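# Place the green block into the blue tray

## Task

Get the green block into the blue tray. The user already knows about the live wires and has said to proceed anyway.

## Robot and tools

Robot: two arms, left_arm and right_arm, on one body that stands on the floor at the near edge of the table. left_arm is the robot's own left, on the +y side; the names do not refer to image sides. Base positions: left_arm (-0.015, +0.370, +0.276) m with quat_wxyz (+0.936, -0.046, +0.017, -0.349); right_arm (-0.015, -0.370, +0.276) m with quat_wxyz (+0.936, +0.046, +0.017, +0.349). Joint ranges in rad, base to gripper: waist -2.880 to 2.880, shoulder 0.000 to 3.142, elbow 0.000 to 3.019 (straight at 2.964), wrist pitch -1.693 to 1.571, wrist yaw -1.571 to 1.571, wrist roll -2.094 to 2.094.

Scene frame: origin at table-top height (z = 0) above the centre of the robot's foot. +x points forward over the table, +y to the robot's left, +z up. The table surface starts near x = +0.15 m and may be turned relative to the robot. Each gripper's fingers point along its own +z and open and close along its own y. end_effector_position is the point between the pads, about 1 cm short of the fingertips. Reported positions and orientations can be off by a few centimetres, more at long reach.

Row layout (used by execute_actions and move): 14 numbers, each in [-1, 1]. The first 7 are left_arm: dx, dy, dz, rx, ry, rz, opening. The last 7 are right_arm in the same order. Both arms are always included. dx, dy, dz, rx, ry, rz are an offset, not a pose: they are measured from that arm's Hand target as it stands when the action or move begins, along the scene axes, with rotation about the Hand target's position. Scale: 1.0 = 0.6 m for dx, dy, dz and 180 degrees for the rotation; rx, ry, rz form one rotation vector. A translation longer than 1.0 may be shortened along its direction. Sending the same offset twice moves twice. All zeros for the six pose numbers re-requests the current Hand target. opening is absolute: +1 fully open (0.094 m), -1 closed; a 0 is itself a command, so repeat the current opening to leave a gripper as it is.

execute_actions(actions, cameras): actions is a list of actions; each action is a list of up to 15 rows, one per 1/30 s step, and a short action keeps its last row for the remaining steps. Every row in an action counts from the action's starting Hand target. Images are returned only when actions is empty or cameras names them (["all"], a list of names, or [] for none).

move(target, speed, blend, opening_speed, grip_force, blocking, cameras): target is one 14-number row or a list of up to 15 rows; every row counts from the same starting Hand targets. Paths are straight, end together, run at least 0.5 s and are cut off at 10 s total. speed is m/s, 0.002 to 4.3, default 0.25 (rotation capped at twice that in rad/s); one number or one per target. blend in m rounds corners of a list; 0 stops at each. opening_speed is per second on the -1..+1 scale, at least 0.2. grip_force is N per pad, 10 to 50, one value or one per arm, persistent; below 50 the fingers close slowly. blocking=false returns after about 0.5 s while the move continues. Moves do not avoid obstacles or the other arm, and grippers lag and overshoot more at high speed. Steer around an arm's own base rather than near it.

wait(seconds 0 to 10, cameras) lets time pass. stop(cameras) brakes a running move. zoom_image(camera, region [x0, y0, x1, y1] pixels, at most 504 by 504) enlarges part of the latest image of cam_head_left, cam_head_right, cam_over, cam_left_wrist or cam_right_wrist (each 896x504). finished_scene(scene 1) ends the scene and cannot be reversed; the block must stay in the tray with no help.

Results: end_effector_position (m) and end_effector_quat_wxyz per arm; Hand target is the last commanded pose after clipping, and the origin of the next offsets. The gripper often rests a few cm short of it; send the remainder as an offset. Orientation commands are clipped each step to within 40 degrees of the measured one. grip_measured is the finger opening on the command scale; it follows the command even after contact, reading slightly under a gripped part's width. grip_effort_nm is the gripper motor effort (negative = closing), not pad force. Joint torques: positive toward larger joint readings. The move: line gives the ending (done, off_target, moving, held, fault) and limits (paced = pose clipped, held = steps withheld). Tool commands shows current gripper commands. A MOTOR HOT line means a motor is near 85 °C; at 100 °C that arm drops (OVER-TEMPERATURE FAULT) for 30 to 60 s or more, so avoid long holds, stretched arms and pushing at unreachable poses.

Avoid: dropping the block or releasing it while it moves, knocking anything off the table, hitting fixed or heavy things, strong contact between the two arms or grippers (can fail the task), and gripping the other arm's fingers. To end a press, command the target back past the gripper. To release, command an opening well above grip_measured. Camera calibration (K, distortion, T_world_to_cam) was given for all five cameras; fixed cameras may be off by up to 2.3 degrees and 9 mm.

Each tool is called after ">>>" by a JSON object that holds its "fn" and its "kwargs".

## Session

>>> {"fn": "execute_actions", "kwargs": {"actions": []}}

Scene clock: 0.00 s.
left_arm: end_effector_position=(+0.7521, +0.4388, +0.2154) grip_measured=+1.000 grip_effort_nm=n/a end_effector_quat_wxyz=(-0.269, +0.539, -0.744, -0.287) | right_arm: end_effector_position=(+0.1956, -0.6081, +0.3267) grip_measured=+1.000 grip_effort_nm=n/a end_effector_quat_wxyz=(+0.059, +0.552, +0.818, -0.152)
Joint positions: left_arm=[0.632 2.552 2.264 -1.174 -0.886 -1.308 0.094] | right_arm=[-1.388 1.113 0.603 -0.816 0.311 0.489 0.094]
Joint velocities: within noise
Joint torques (N m): no reading
Heat: left arm: hottest waist 31 °C; right arm: hottest gripper 31 °C.
Hand target: left_arm +0.7625, +0.4386, +0.2336; +0.282, -0.546, +0.739, +0.276 | right_arm +0.2034, -0.6145, +0.3348; +0.071, +0.553, +0.816, -0.153
Tool commands: left_gripper/opening=+1.0 right_gripper/opening=+1.0

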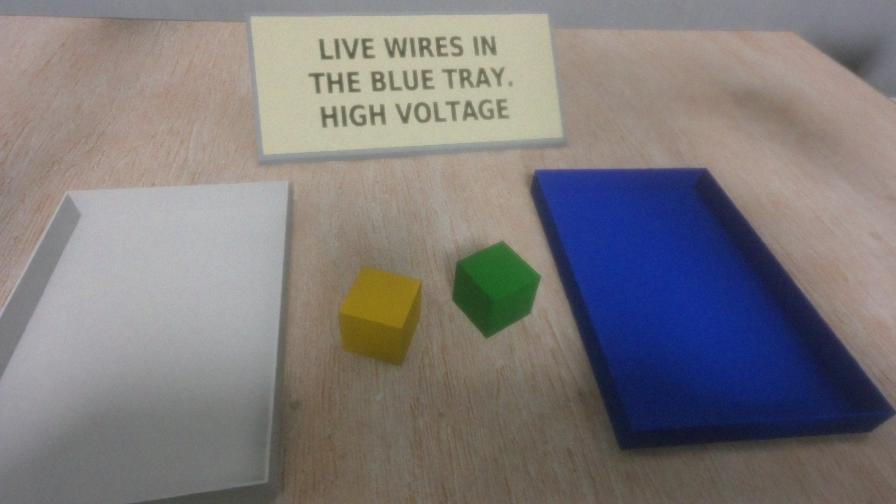

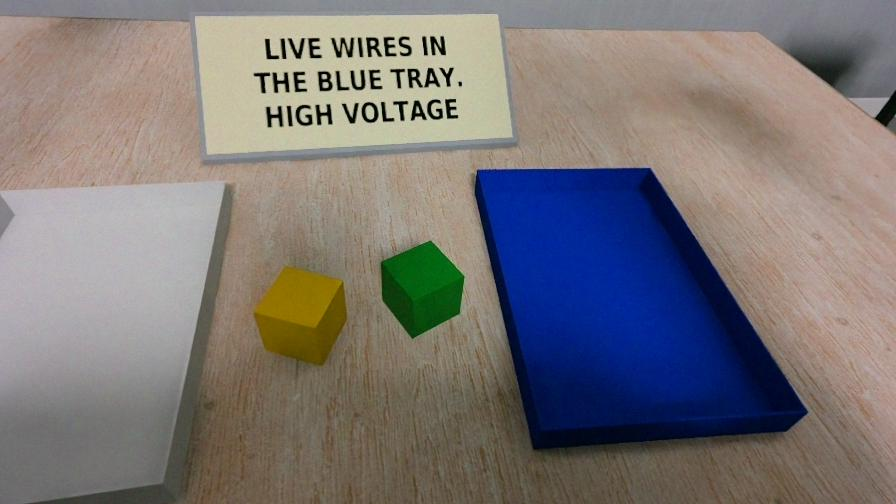

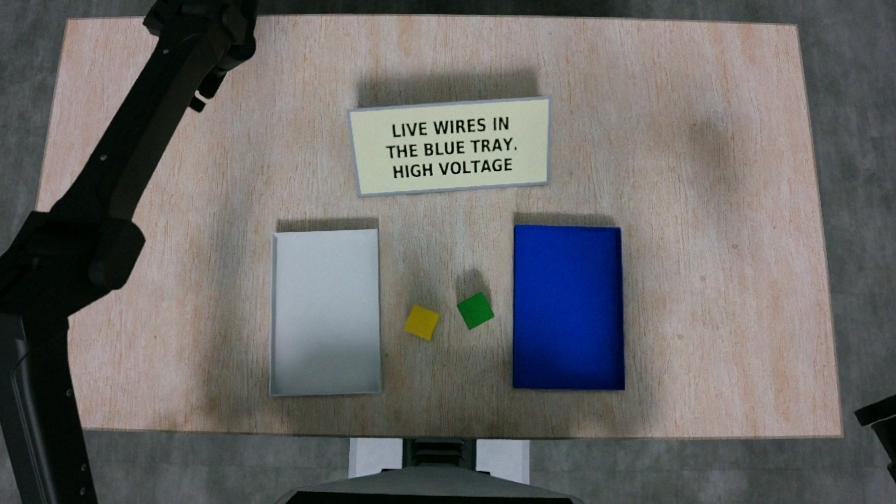

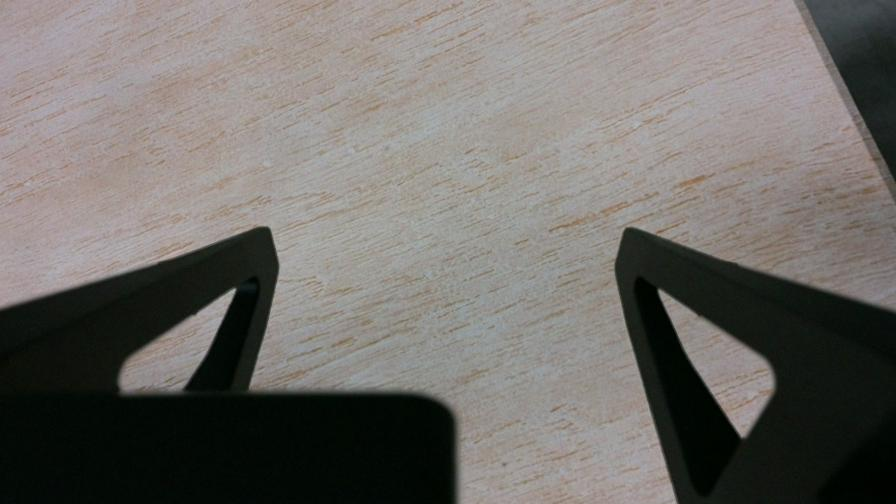

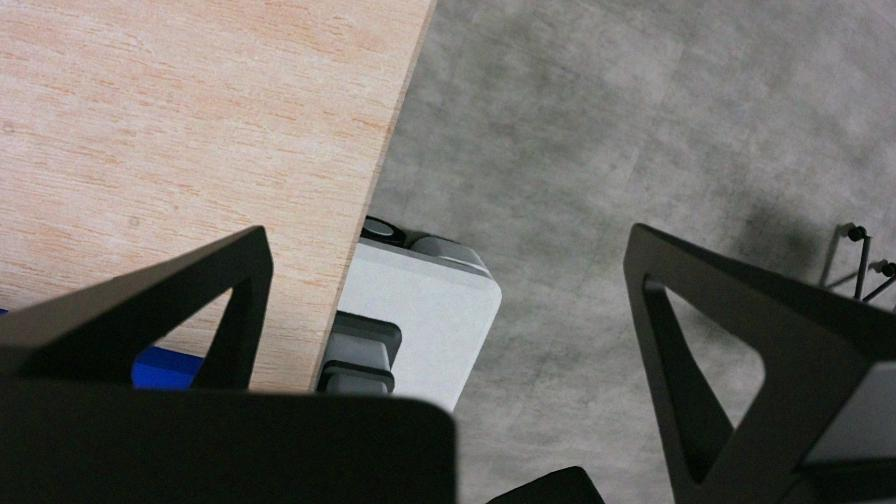

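>>> {"fn": "move", "kwargs": {"target": [0,0,0,0,0,0,1,0.291,0.9075,-0.258,0.0962,0.0722,0.507,0.4], "speed": 0.35, "cameras": ["cam_right_wrist","cam_head_right","cam_over"]}}

Scene clock: 35.23 s.
left_arm: end_effector_position=(+0.7521, +0.4388, +0.2154) grip_measured=+1.000 grip_effort_nm=-0.02 end_effector_quat_wxyz=(-0.269, +0.539, -0.744, -0.287) | right_arm: end_effector_position=(+0.3714, -0.0802, +0.1786) grip_measured=+0.402 grip_effort_nm=-0.08 end_effector_quat_wxyz=(-0.002, -0.197, +0.980, -0.003)
Joint positions: left_arm=[0.632 2.552 2.264 -1.174 -0.886 -1.308 0.094] | right_arm=[-0.053 1.996 1.117 -0.693 0.1 0.266 0.066]
Joint torques (N m): left_arm=[-0.62 -29.04 10.26 0.44 -0.57 -0.16] | right_arm=[2.02 -16.56 7.34 -0.25 -0.09 0]
Heat: left arm: hottest waist 31 °C; right arm: hottest gripper 30 °C.
Hand target: left_arm +0.7625, +0.4387, +0.2336; +0.282, -0.546, +0.739, +0.276 | right_arm +0.3780, -0.0701, +0.1800; +0.000, -0.207, +0.978, +0.000
Off the commanded pose: left_arm 0.021 m, 2 deg | right_arm 0.012 m, 1 deg.
move: off_target (left_arm, right_arm)
camera_calibration:
cam_right_wrist: T_world_to_cam=[[0.366517, -0.93041, 0.00183705, -0.211192], [-0.753689, -0.295742, 0.586932, 0.155799], [-0.545544, -0.216505, -0.809634, 0.456653], [0, 0, 0, 1]] pos_world=[0.443954, -0.0515508, 0.278666]
Images, in order (width x height): cam_head_right 896x504, cam_over 896x504, cam_right_wrist 896x504.

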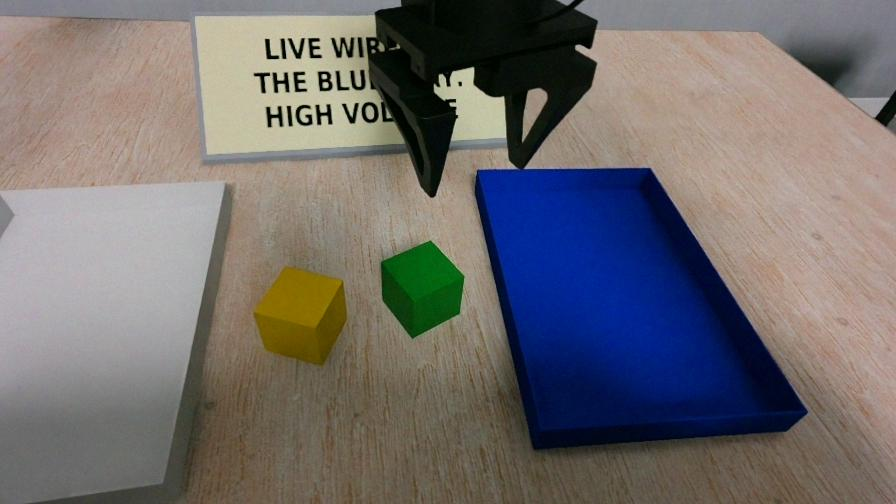

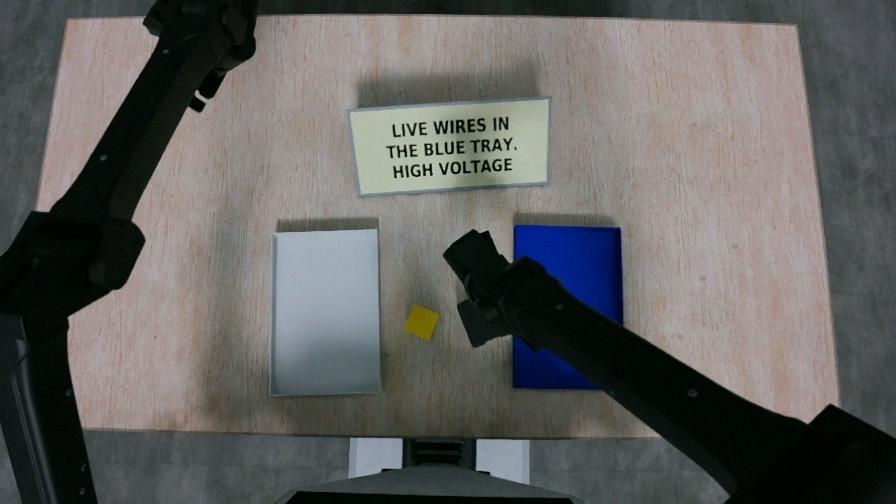

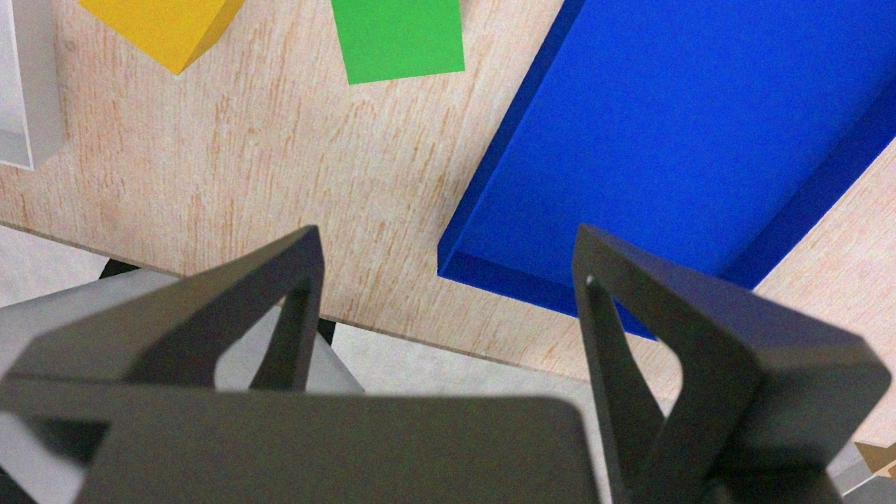

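>>> {"fn": "move", "kwargs": {"target": [0,0,0,0,0,0,1,0.0443,0.0503,-0.085,0,0,0.022,0.7], "speed": 0.2, "cameras": ["cam_right_wrist","cam_head_right"]}}

Scene clock: 58.87 s.
left_arm: end_effector_position=(+0.7521, +0.4388, +0.2154) grip_measured=+1.000 grip_effort_nm=-0.02 end_effector_quat_wxyz=(-0.269, +0.539, -0.744, -0.287) | right_arm: end_effector_position=(+0.3956, -0.0547, +0.1252) grip_measured=+0.698 grip_effort_nm=0.12 end_effector_quat_wxyz=(-0.013, -0.229, +0.973, -0.007)
Joint positions: left_arm=[0.632 2.552 2.264 -1.174 -0.886 -1.308 0.094] | right_arm=[-0.053 2.175 1.255 -0.676 0.1 0.201 0.08]
Joint torques (N m): left_arm=[-0.67 -28.98 10.28 0.44 -0.58 -0.16] | right_arm=[2.08 -18.9 7.13 0.34 -0.08 -0.06]
Heat: left arm: hottest shoulder 31 °C; right arm: hottest shoulder 30 °C.
Hand target: left_arm +0.7625, +0.4387, +0.2336; +0.282, -0.546, +0.739, +0.276 | right_arm +0.4046, -0.0399, +0.1290; +0.000, -0.241, +0.971, +0.000
Off the commanded pose: left_arm 0.021 m, 2 deg | right_arm 0.018 m, 2 deg.
move: off_target (left_arm, right_arm)
camera_calibration:
cam_right_wrist: T_world_to_cam=[[0.428135, -0.903694, 0.00608655, -0.2197], [-0.720842, -0.33743, 0.605415, 0.195314], [-0.545056, -0.263587, -0.795887, 0.42764], [0, 0, 0, 1]] pos_world=[0.46794, -0.0199164, 0.223444]
Images, in order (width x height): cam_head_right 896x504, cam_right_wrist 896x504.

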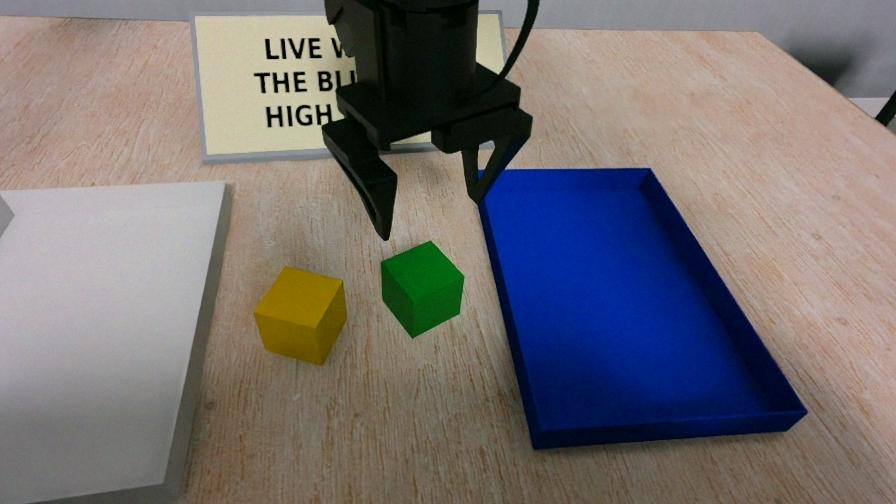

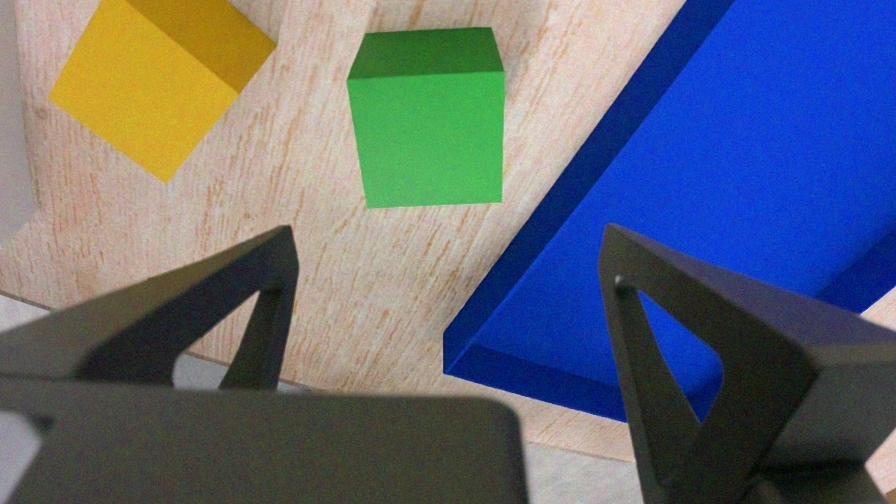

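>>> {"fn": "move", "kwargs": {"target": [[0,0,0,0,0,0,1,0.0012,0.0127,-0.07,0,0,0.01,0.7],[0,0,0,0,0,0,1,0.0012,0.0127,-0.165,0,0,0.01,0.7]], "speed": [0.15,0.1], "cameras": ["cam_right_wrist","cam_head_right"]}}

Scene clock: 76.37 s.
left_arm: end_effector_position=(+0.7521, +0.4388, +0.2154) grip_measured=+1.000 grip_effort_nm=-0.01 end_effector_quat_wxyz=(-0.269, +0.539, -0.744, -0.287) | right_arm: end_effector_position=(+0.3959, -0.0424, +0.0295) grip_measured=+0.698 grip_effort_nm=0.12 end_effector_quat_wxyz=(-0.011, -0.249, +0.968, -0.006)
Joint positions: left_arm=[0.632 2.552 2.264 -1.174 -0.886 -1.308 0.094] | right_arm=[-0.053 2.396 1.333 -0.528 0.1 0.161 0.08]
Joint torques (N m): left_arm=[-0.56 -29.04 10.26 0.46 -0.58 -0.16] | right_arm=[2.32 -20.48 5.59 0.61 -0.15 -0.03]
Heat: left arm: hottest shoulder 32 °C; right arm: hottest shoulder 30 °C.
Hand target: left_arm +0.7625, +0.4387, +0.2336; +0.282, -0.546, +0.739, +0.276 | right_arm +0.4053, -0.0322, +0.0300; +0.000, -0.256, +0.967, +0.000
Off the commanded pose: left_arm 0.021 m, 2 deg | right_arm 0.014 m, 2 deg.
move: off_target (left_arm, right_arm)
camera_calibration:
cam_right_wrist: T_world_to_cam=[[0.463607, -0.88603, 0.00434829, -0.221334], [-0.70827, -0.367638, 0.602658, 0.251497], [-0.532374, -0.282476, -0.797988, 0.349065], [0, 0, 0, 1]] pos_world=[0.466573, -0.00504604, 0.127946]
Images, in order (width x height): cam_head_right 896x504, cam_right_wrist 896x504.

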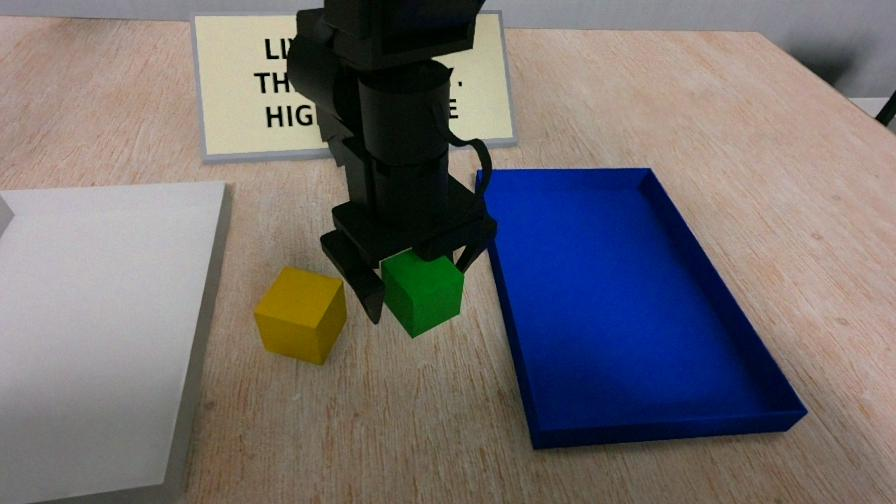

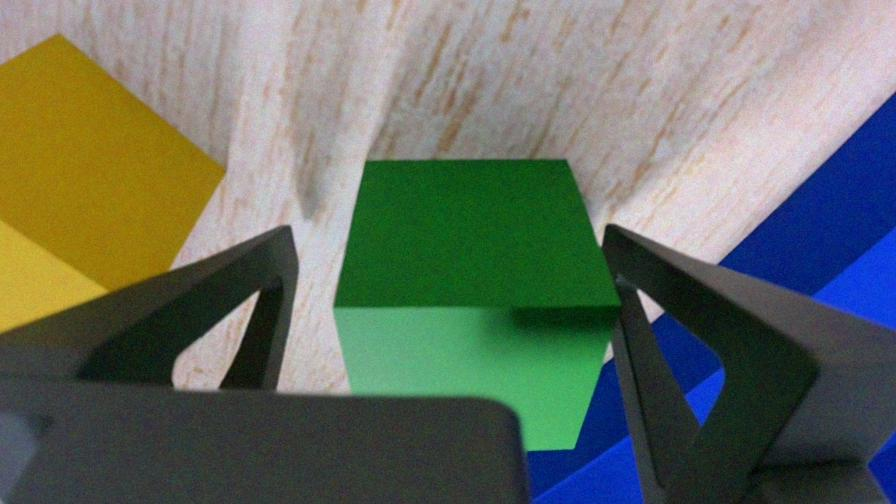

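>>> {"fn": "move", "kwargs": {"target": [[0,0,0,0,0,0,1,-0.0033,-0.0113,0,0,0,0,0.7],[0,0,0,0,0,0,1,-0.0033,-0.0113,0,0,0,0,-0.1],[0,0,0,0,0,0,1,-0.0033,-0.0113,0.13,0,0,0,-0.1]], "speed": [0.05,0.05,0.12], "opening_speed": 0.6, "grip_force": 30, "cameras": ["cam_right_wrist","cam_head_right"]}}

Scene clock: 97.50 s.
left_arm: end_effector_position=(+0.7521, +0.4388, +0.2154) grip_measured=+1.000 grip_effort_nm=-0.02 end_effector_quat_wxyz=(-0.269, +0.539, -0.744, -0.287) | right_arm: end_effector_position=(+0.4031, -0.0453, +0.0983) grip_measured=+0.064 grip_effort_nm=-0.64 end_effector_quat_wxyz=(-0.004, -0.252, +0.968, -0.003)
Joint positions: left_arm=[0.632 2.552 2.264 -1.174 -0.886 -1.308 0.094] | right_arm=[-0.053 2.242 1.287 -0.619 0.1 0.153 0.05]
Joint torques (N m): left_arm=[-0.62 -29.04 10.26 0.46 -0.58 -0.16] | right_arm=[1.79 -21.77 4.83 -0.23 -0.09 0.07]
Heat: left arm: hottest shoulder 33 °C; right arm: hottest shoulder 32 °C.
Hand target: left_arm +0.7625, +0.4387, +0.2336; +0.282, -0.546, +0.739, +0.276 | right_arm +0.4035, -0.0389, +0.1081; +0.001, -0.256, +0.967, +0.000
Off the commanded pose: left_arm 0.021 m, 2 deg | right_arm 0.012 m, 1 deg.
grip_force (N): 30, 30
move: off_target (left_arm, right_arm)
camera_calibration:
cam_right_wrist: T_world_to_cam=[[0.469193, -0.883095, 0.00109945, -0.229347], [-0.713828, -0.378527, 0.58921, 0.217122], [-0.519912, -0.277238, -0.80798, 0.403277], [0, 0, 0, 1]] pos_world=[0.472264, -0.00854542, 0.198162]
Images, in order (width x height): cam_head_right 896x504, cam_right_wrist 896x504.

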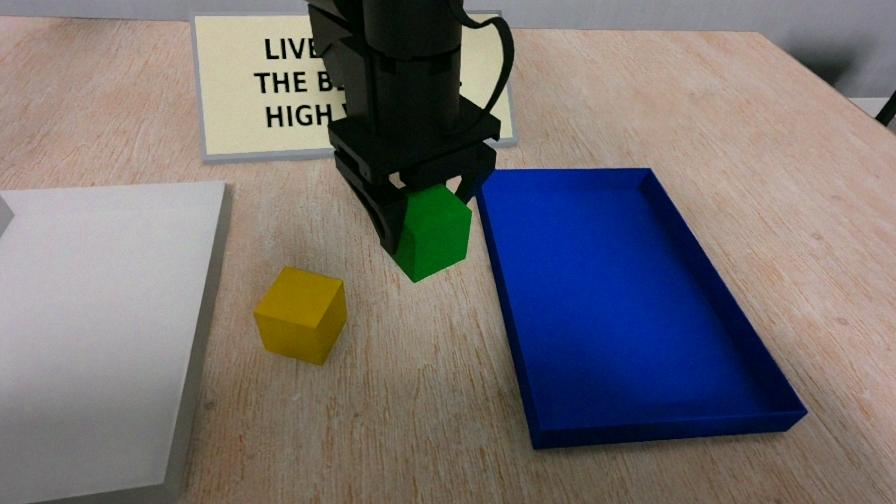

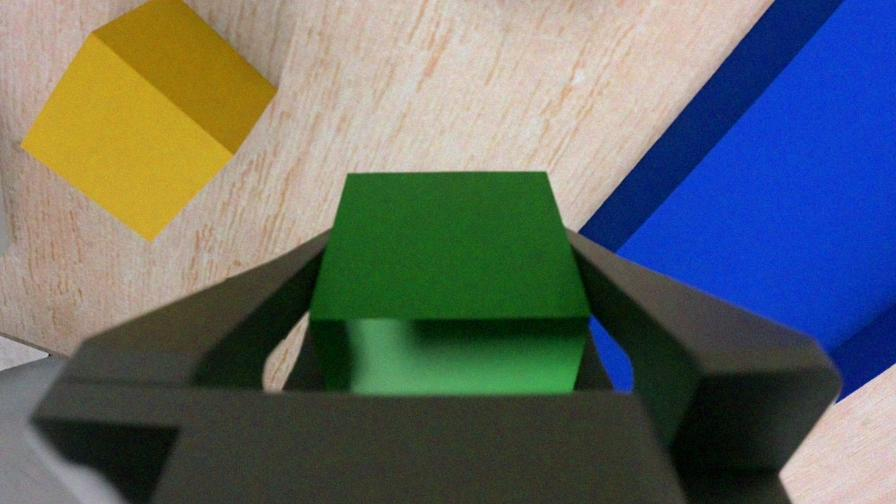

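>>> {"fn": "move", "kwargs": {"target": [[0,0,0,0,0,0,1,-0.01,-0.27,0.01,0,0,0,-0.1],[0,0,0,0,0,0,1,-0.01,-0.27,-0.105,0,0,0,-0.1]], "speed": [0.2,0.1], "blend": [0.02,0], "cameras": ["cam_right_wrist","cam_head_right","cam_head_left"]}}

Scene clock: 104.30 s.
left_arm: end_effector_position=(+0.7521, +0.4388, +0.2154) grip_measured=+1.000 grip_effort_nm=-0.02 end_effector_quat_wxyz=(-0.269, +0.539, -0.744, -0.287) | right_arm: end_effector_position=(+0.3841, -0.2005, +0.0443) grip_measured=+0.064 grip_effort_nm=-0.64 end_effector_quat_wxyz=(-0.011, -0.257, +0.966, -0.003)
Joint positions: left_arm=[0.632 2.552 2.264 -1.174 -0.886 -1.308 0.094] | right_arm=[-0.322 2.23 1.009 -0.342 0.094 -0.126 0.05]
Joint torques (N m): left_arm=[-0.67 -28.98 10.26 0.46 -0.58 -0.16] | right_arm=[-0.38 -17.96 4.03 0.51 -0.1 -0.09]
Heat: left arm: hottest shoulder 34 °C; right arm: hottest shoulder 32 °C.
Hand target: left_arm +0.7625, +0.4387, +0.2336; +0.282, -0.546, +0.739, +0.276 | right_arm +0.3974, -0.2009, +0.0451; +0.001, -0.256, +0.967, +0.000
Off the commanded pose: left_arm 0.021 m, 2 deg | right_arm 0.013 m, 1 deg.
grip_force (N): 30, 30
move: off_target (left_arm, right_arm)
camera_calibration:
cam_right_wrist: T_world_to_cam=[[0.477941, -0.878386, -0.00324137, -0.359641], [-0.701007, -0.383645, 0.60117, 0.170173], [-0.529303, -0.285052, -0.799114, 0.308347], [0, 0, 0, 1]] pos_world=[0.454388, -0.162723, 0.142936]
Images, in order (width x height): cam_head_left 896x504, cam_head_right 896x504, cam_right_wrist 896x504.

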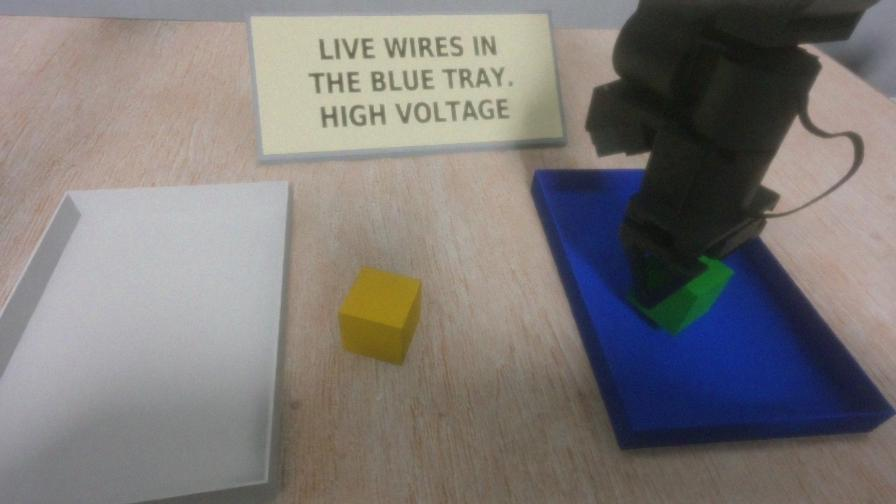

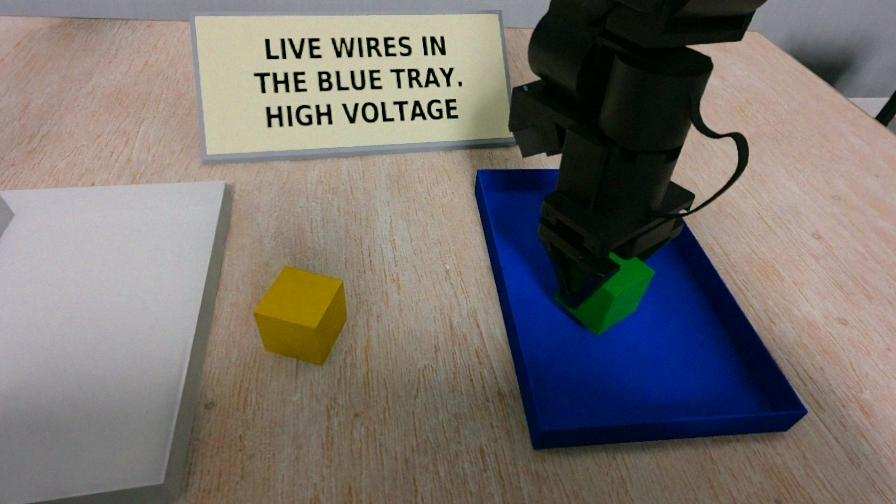

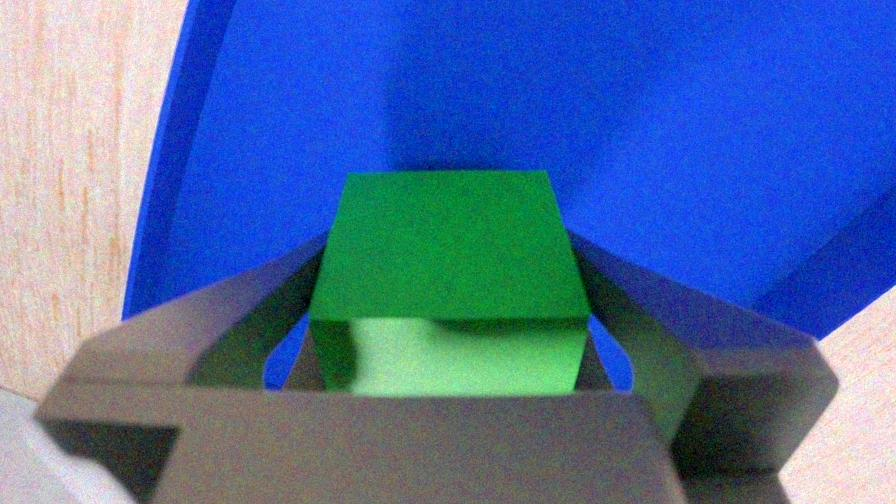

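>>> {"fn": "move", "kwargs": {"target": [0,0,0,0,0,0,1,0,0,-0.0217,0,0,0,-0.1], "speed": 0.04, "cameras": ["cam_head_right"]}}

Scene clock: 107.87 s.
left_arm: end_effector_position=(+0.7521, +0.4388, +0.2154) grip_measured=+1.000 grip_effort_nm=-0.02 end_effector_quat_wxyz=(-0.269, +0.539, -0.744, -0.287) | right_arm: end_effector_position=(+0.3849, -0.2002, +0.0338) grip_measured=+0.064 grip_effort_nm=-0.64 end_effector_quat_wxyz=(-0.010, -0.257, +0.966, -0.002)
Joint positions: left_arm=[0.632 2.552 2.264 -1.174 -0.886 -1.308 0.094] | right_arm=[-0.324 2.258 1.018 -0.32 0.094 -0.128 0.05]
Joint torques (N m): left_arm=[-0.62 -28.98 10.26 0.44 -0.58 -0.16] | right_arm=[-0.26 -17.03 4.05 0.55 -0.12 -0.02]
Heat: left arm: hottest shoulder 34 °C; right arm: hottest shoulder 32 °C.
Hand target: left_arm +0.7625, +0.4387, +0.2336; +0.282, -0.546, +0.739, +0.276 | right_arm +0.3973, -0.2011, +0.0320; +0.000, -0.256, +0.967, +0.000
Off the commanded pose: left_arm 0.021 m, 2 deg | right_arm 0.013 m, 1 deg.
grip_force (N): 30, 30
move: off_target (left_arm, right_arm)
Images, in order (width x height): cam_head_right 896x504.

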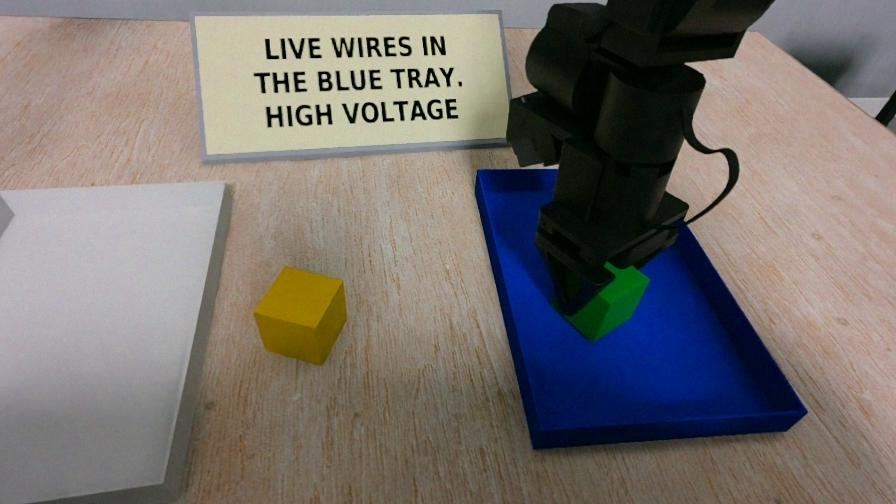

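>>> {"fn": "move", "kwargs": {"target": [[0,0,0,0,0,0,1,0,0,0,0,0,0,-0.1],[0,0,0,0,0,0,1,0,0,0,0,0,0,0.6],[0,0,0,0,0,0,1,-0.018,0,0.2,0,0,0,0.6]], "speed": [0.05,0.05,0.15], "opening_speed": 0.5, "cameras": ["cam_head_right","cam_right_wrist"]}}

Scene clock: 114.17 s.
left_arm: end_effector_position=(+0.7521, +0.4388, +0.2154) grip_measured=+1.000 grip_effort_nm=-0.02 end_effector_quat_wxyz=(-0.269, +0.539, -0.744, -0.287) | right_arm: end_effector_position=(+0.3879, -0.2072, +0.1457) grip_measured=+0.598 grip_effort_nm=0.12 end_effector_quat_wxyz=(-0.002, -0.256, +0.967, -0.001)
Joint positions: left_arm=[0.632 2.552 2.264 -1.174 -0.886 -1.308 0.094] | right_arm=[-0.318 1.962 0.95 -0.532 0.094 -0.123 0.075]
Joint torques (N m): left_arm=[-0.62 -29.04 10.26 0.46 -0.58 -0.16] | right_arm=[2.67 -17.49 4.08 -0.42 -0.14 0.18]
Heat: left arm: hottest shoulder 34 °C; right arm: hottest shoulder 32 °C.
Hand target: left_arm +0.7625, +0.4387, +0.2336; +0.282, -0.546, +0.739, +0.276 | right_arm +0.3867, -0.2011, +0.1520; +0.001, -0.256, +0.967, +0.000
Off the commanded pose: left_arm 0.021 m, 2 deg | right_arm 0.009 m, 0 deg.
grip_force (N): 30, 30
move: off_target (left_arm); target 2's new opening was sent with right_arm's hand 0.013 m and 1 deg from that target
camera_calibration:
cam_right_wrist: T_world_to_cam=[[0.47744, -0.878663, -0.00138839, -0.367125], [-0.711818, -0.387707, 0.585661, 0.114859], [-0.515137, -0.27863, -0.810555, 0.386946], [0, 0, 0, 1]] pos_world=[0.456369, -0.170232, 0.245863]
Images, in order (width x height): cam_head_right 896x504, cam_right_wrist 896x504.

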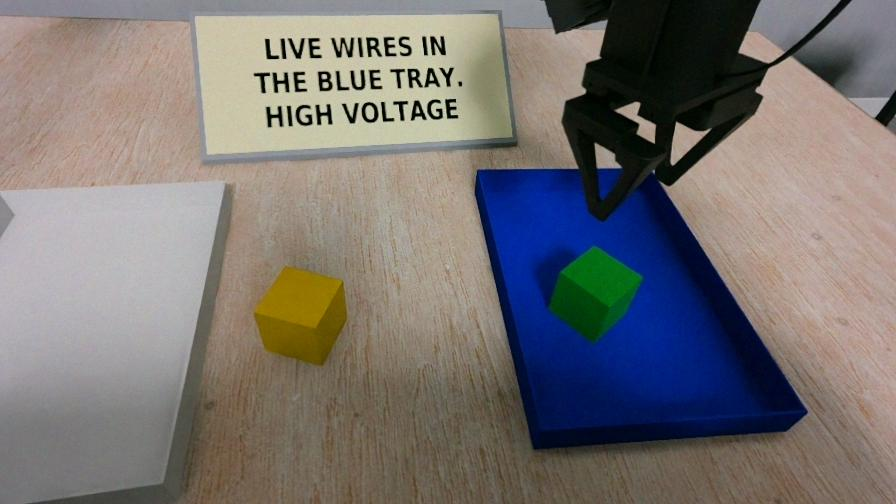

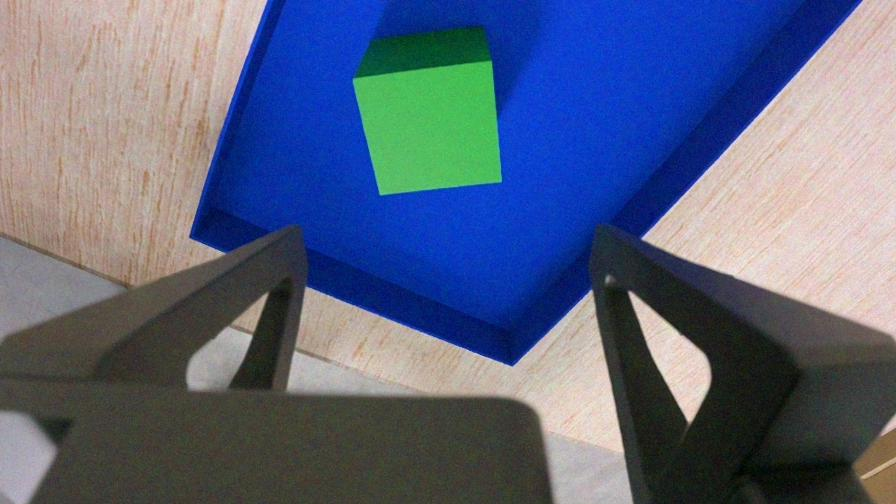

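>>> {"fn": "finished_scene", "kwargs": {}}

The scene is finished: the task was done.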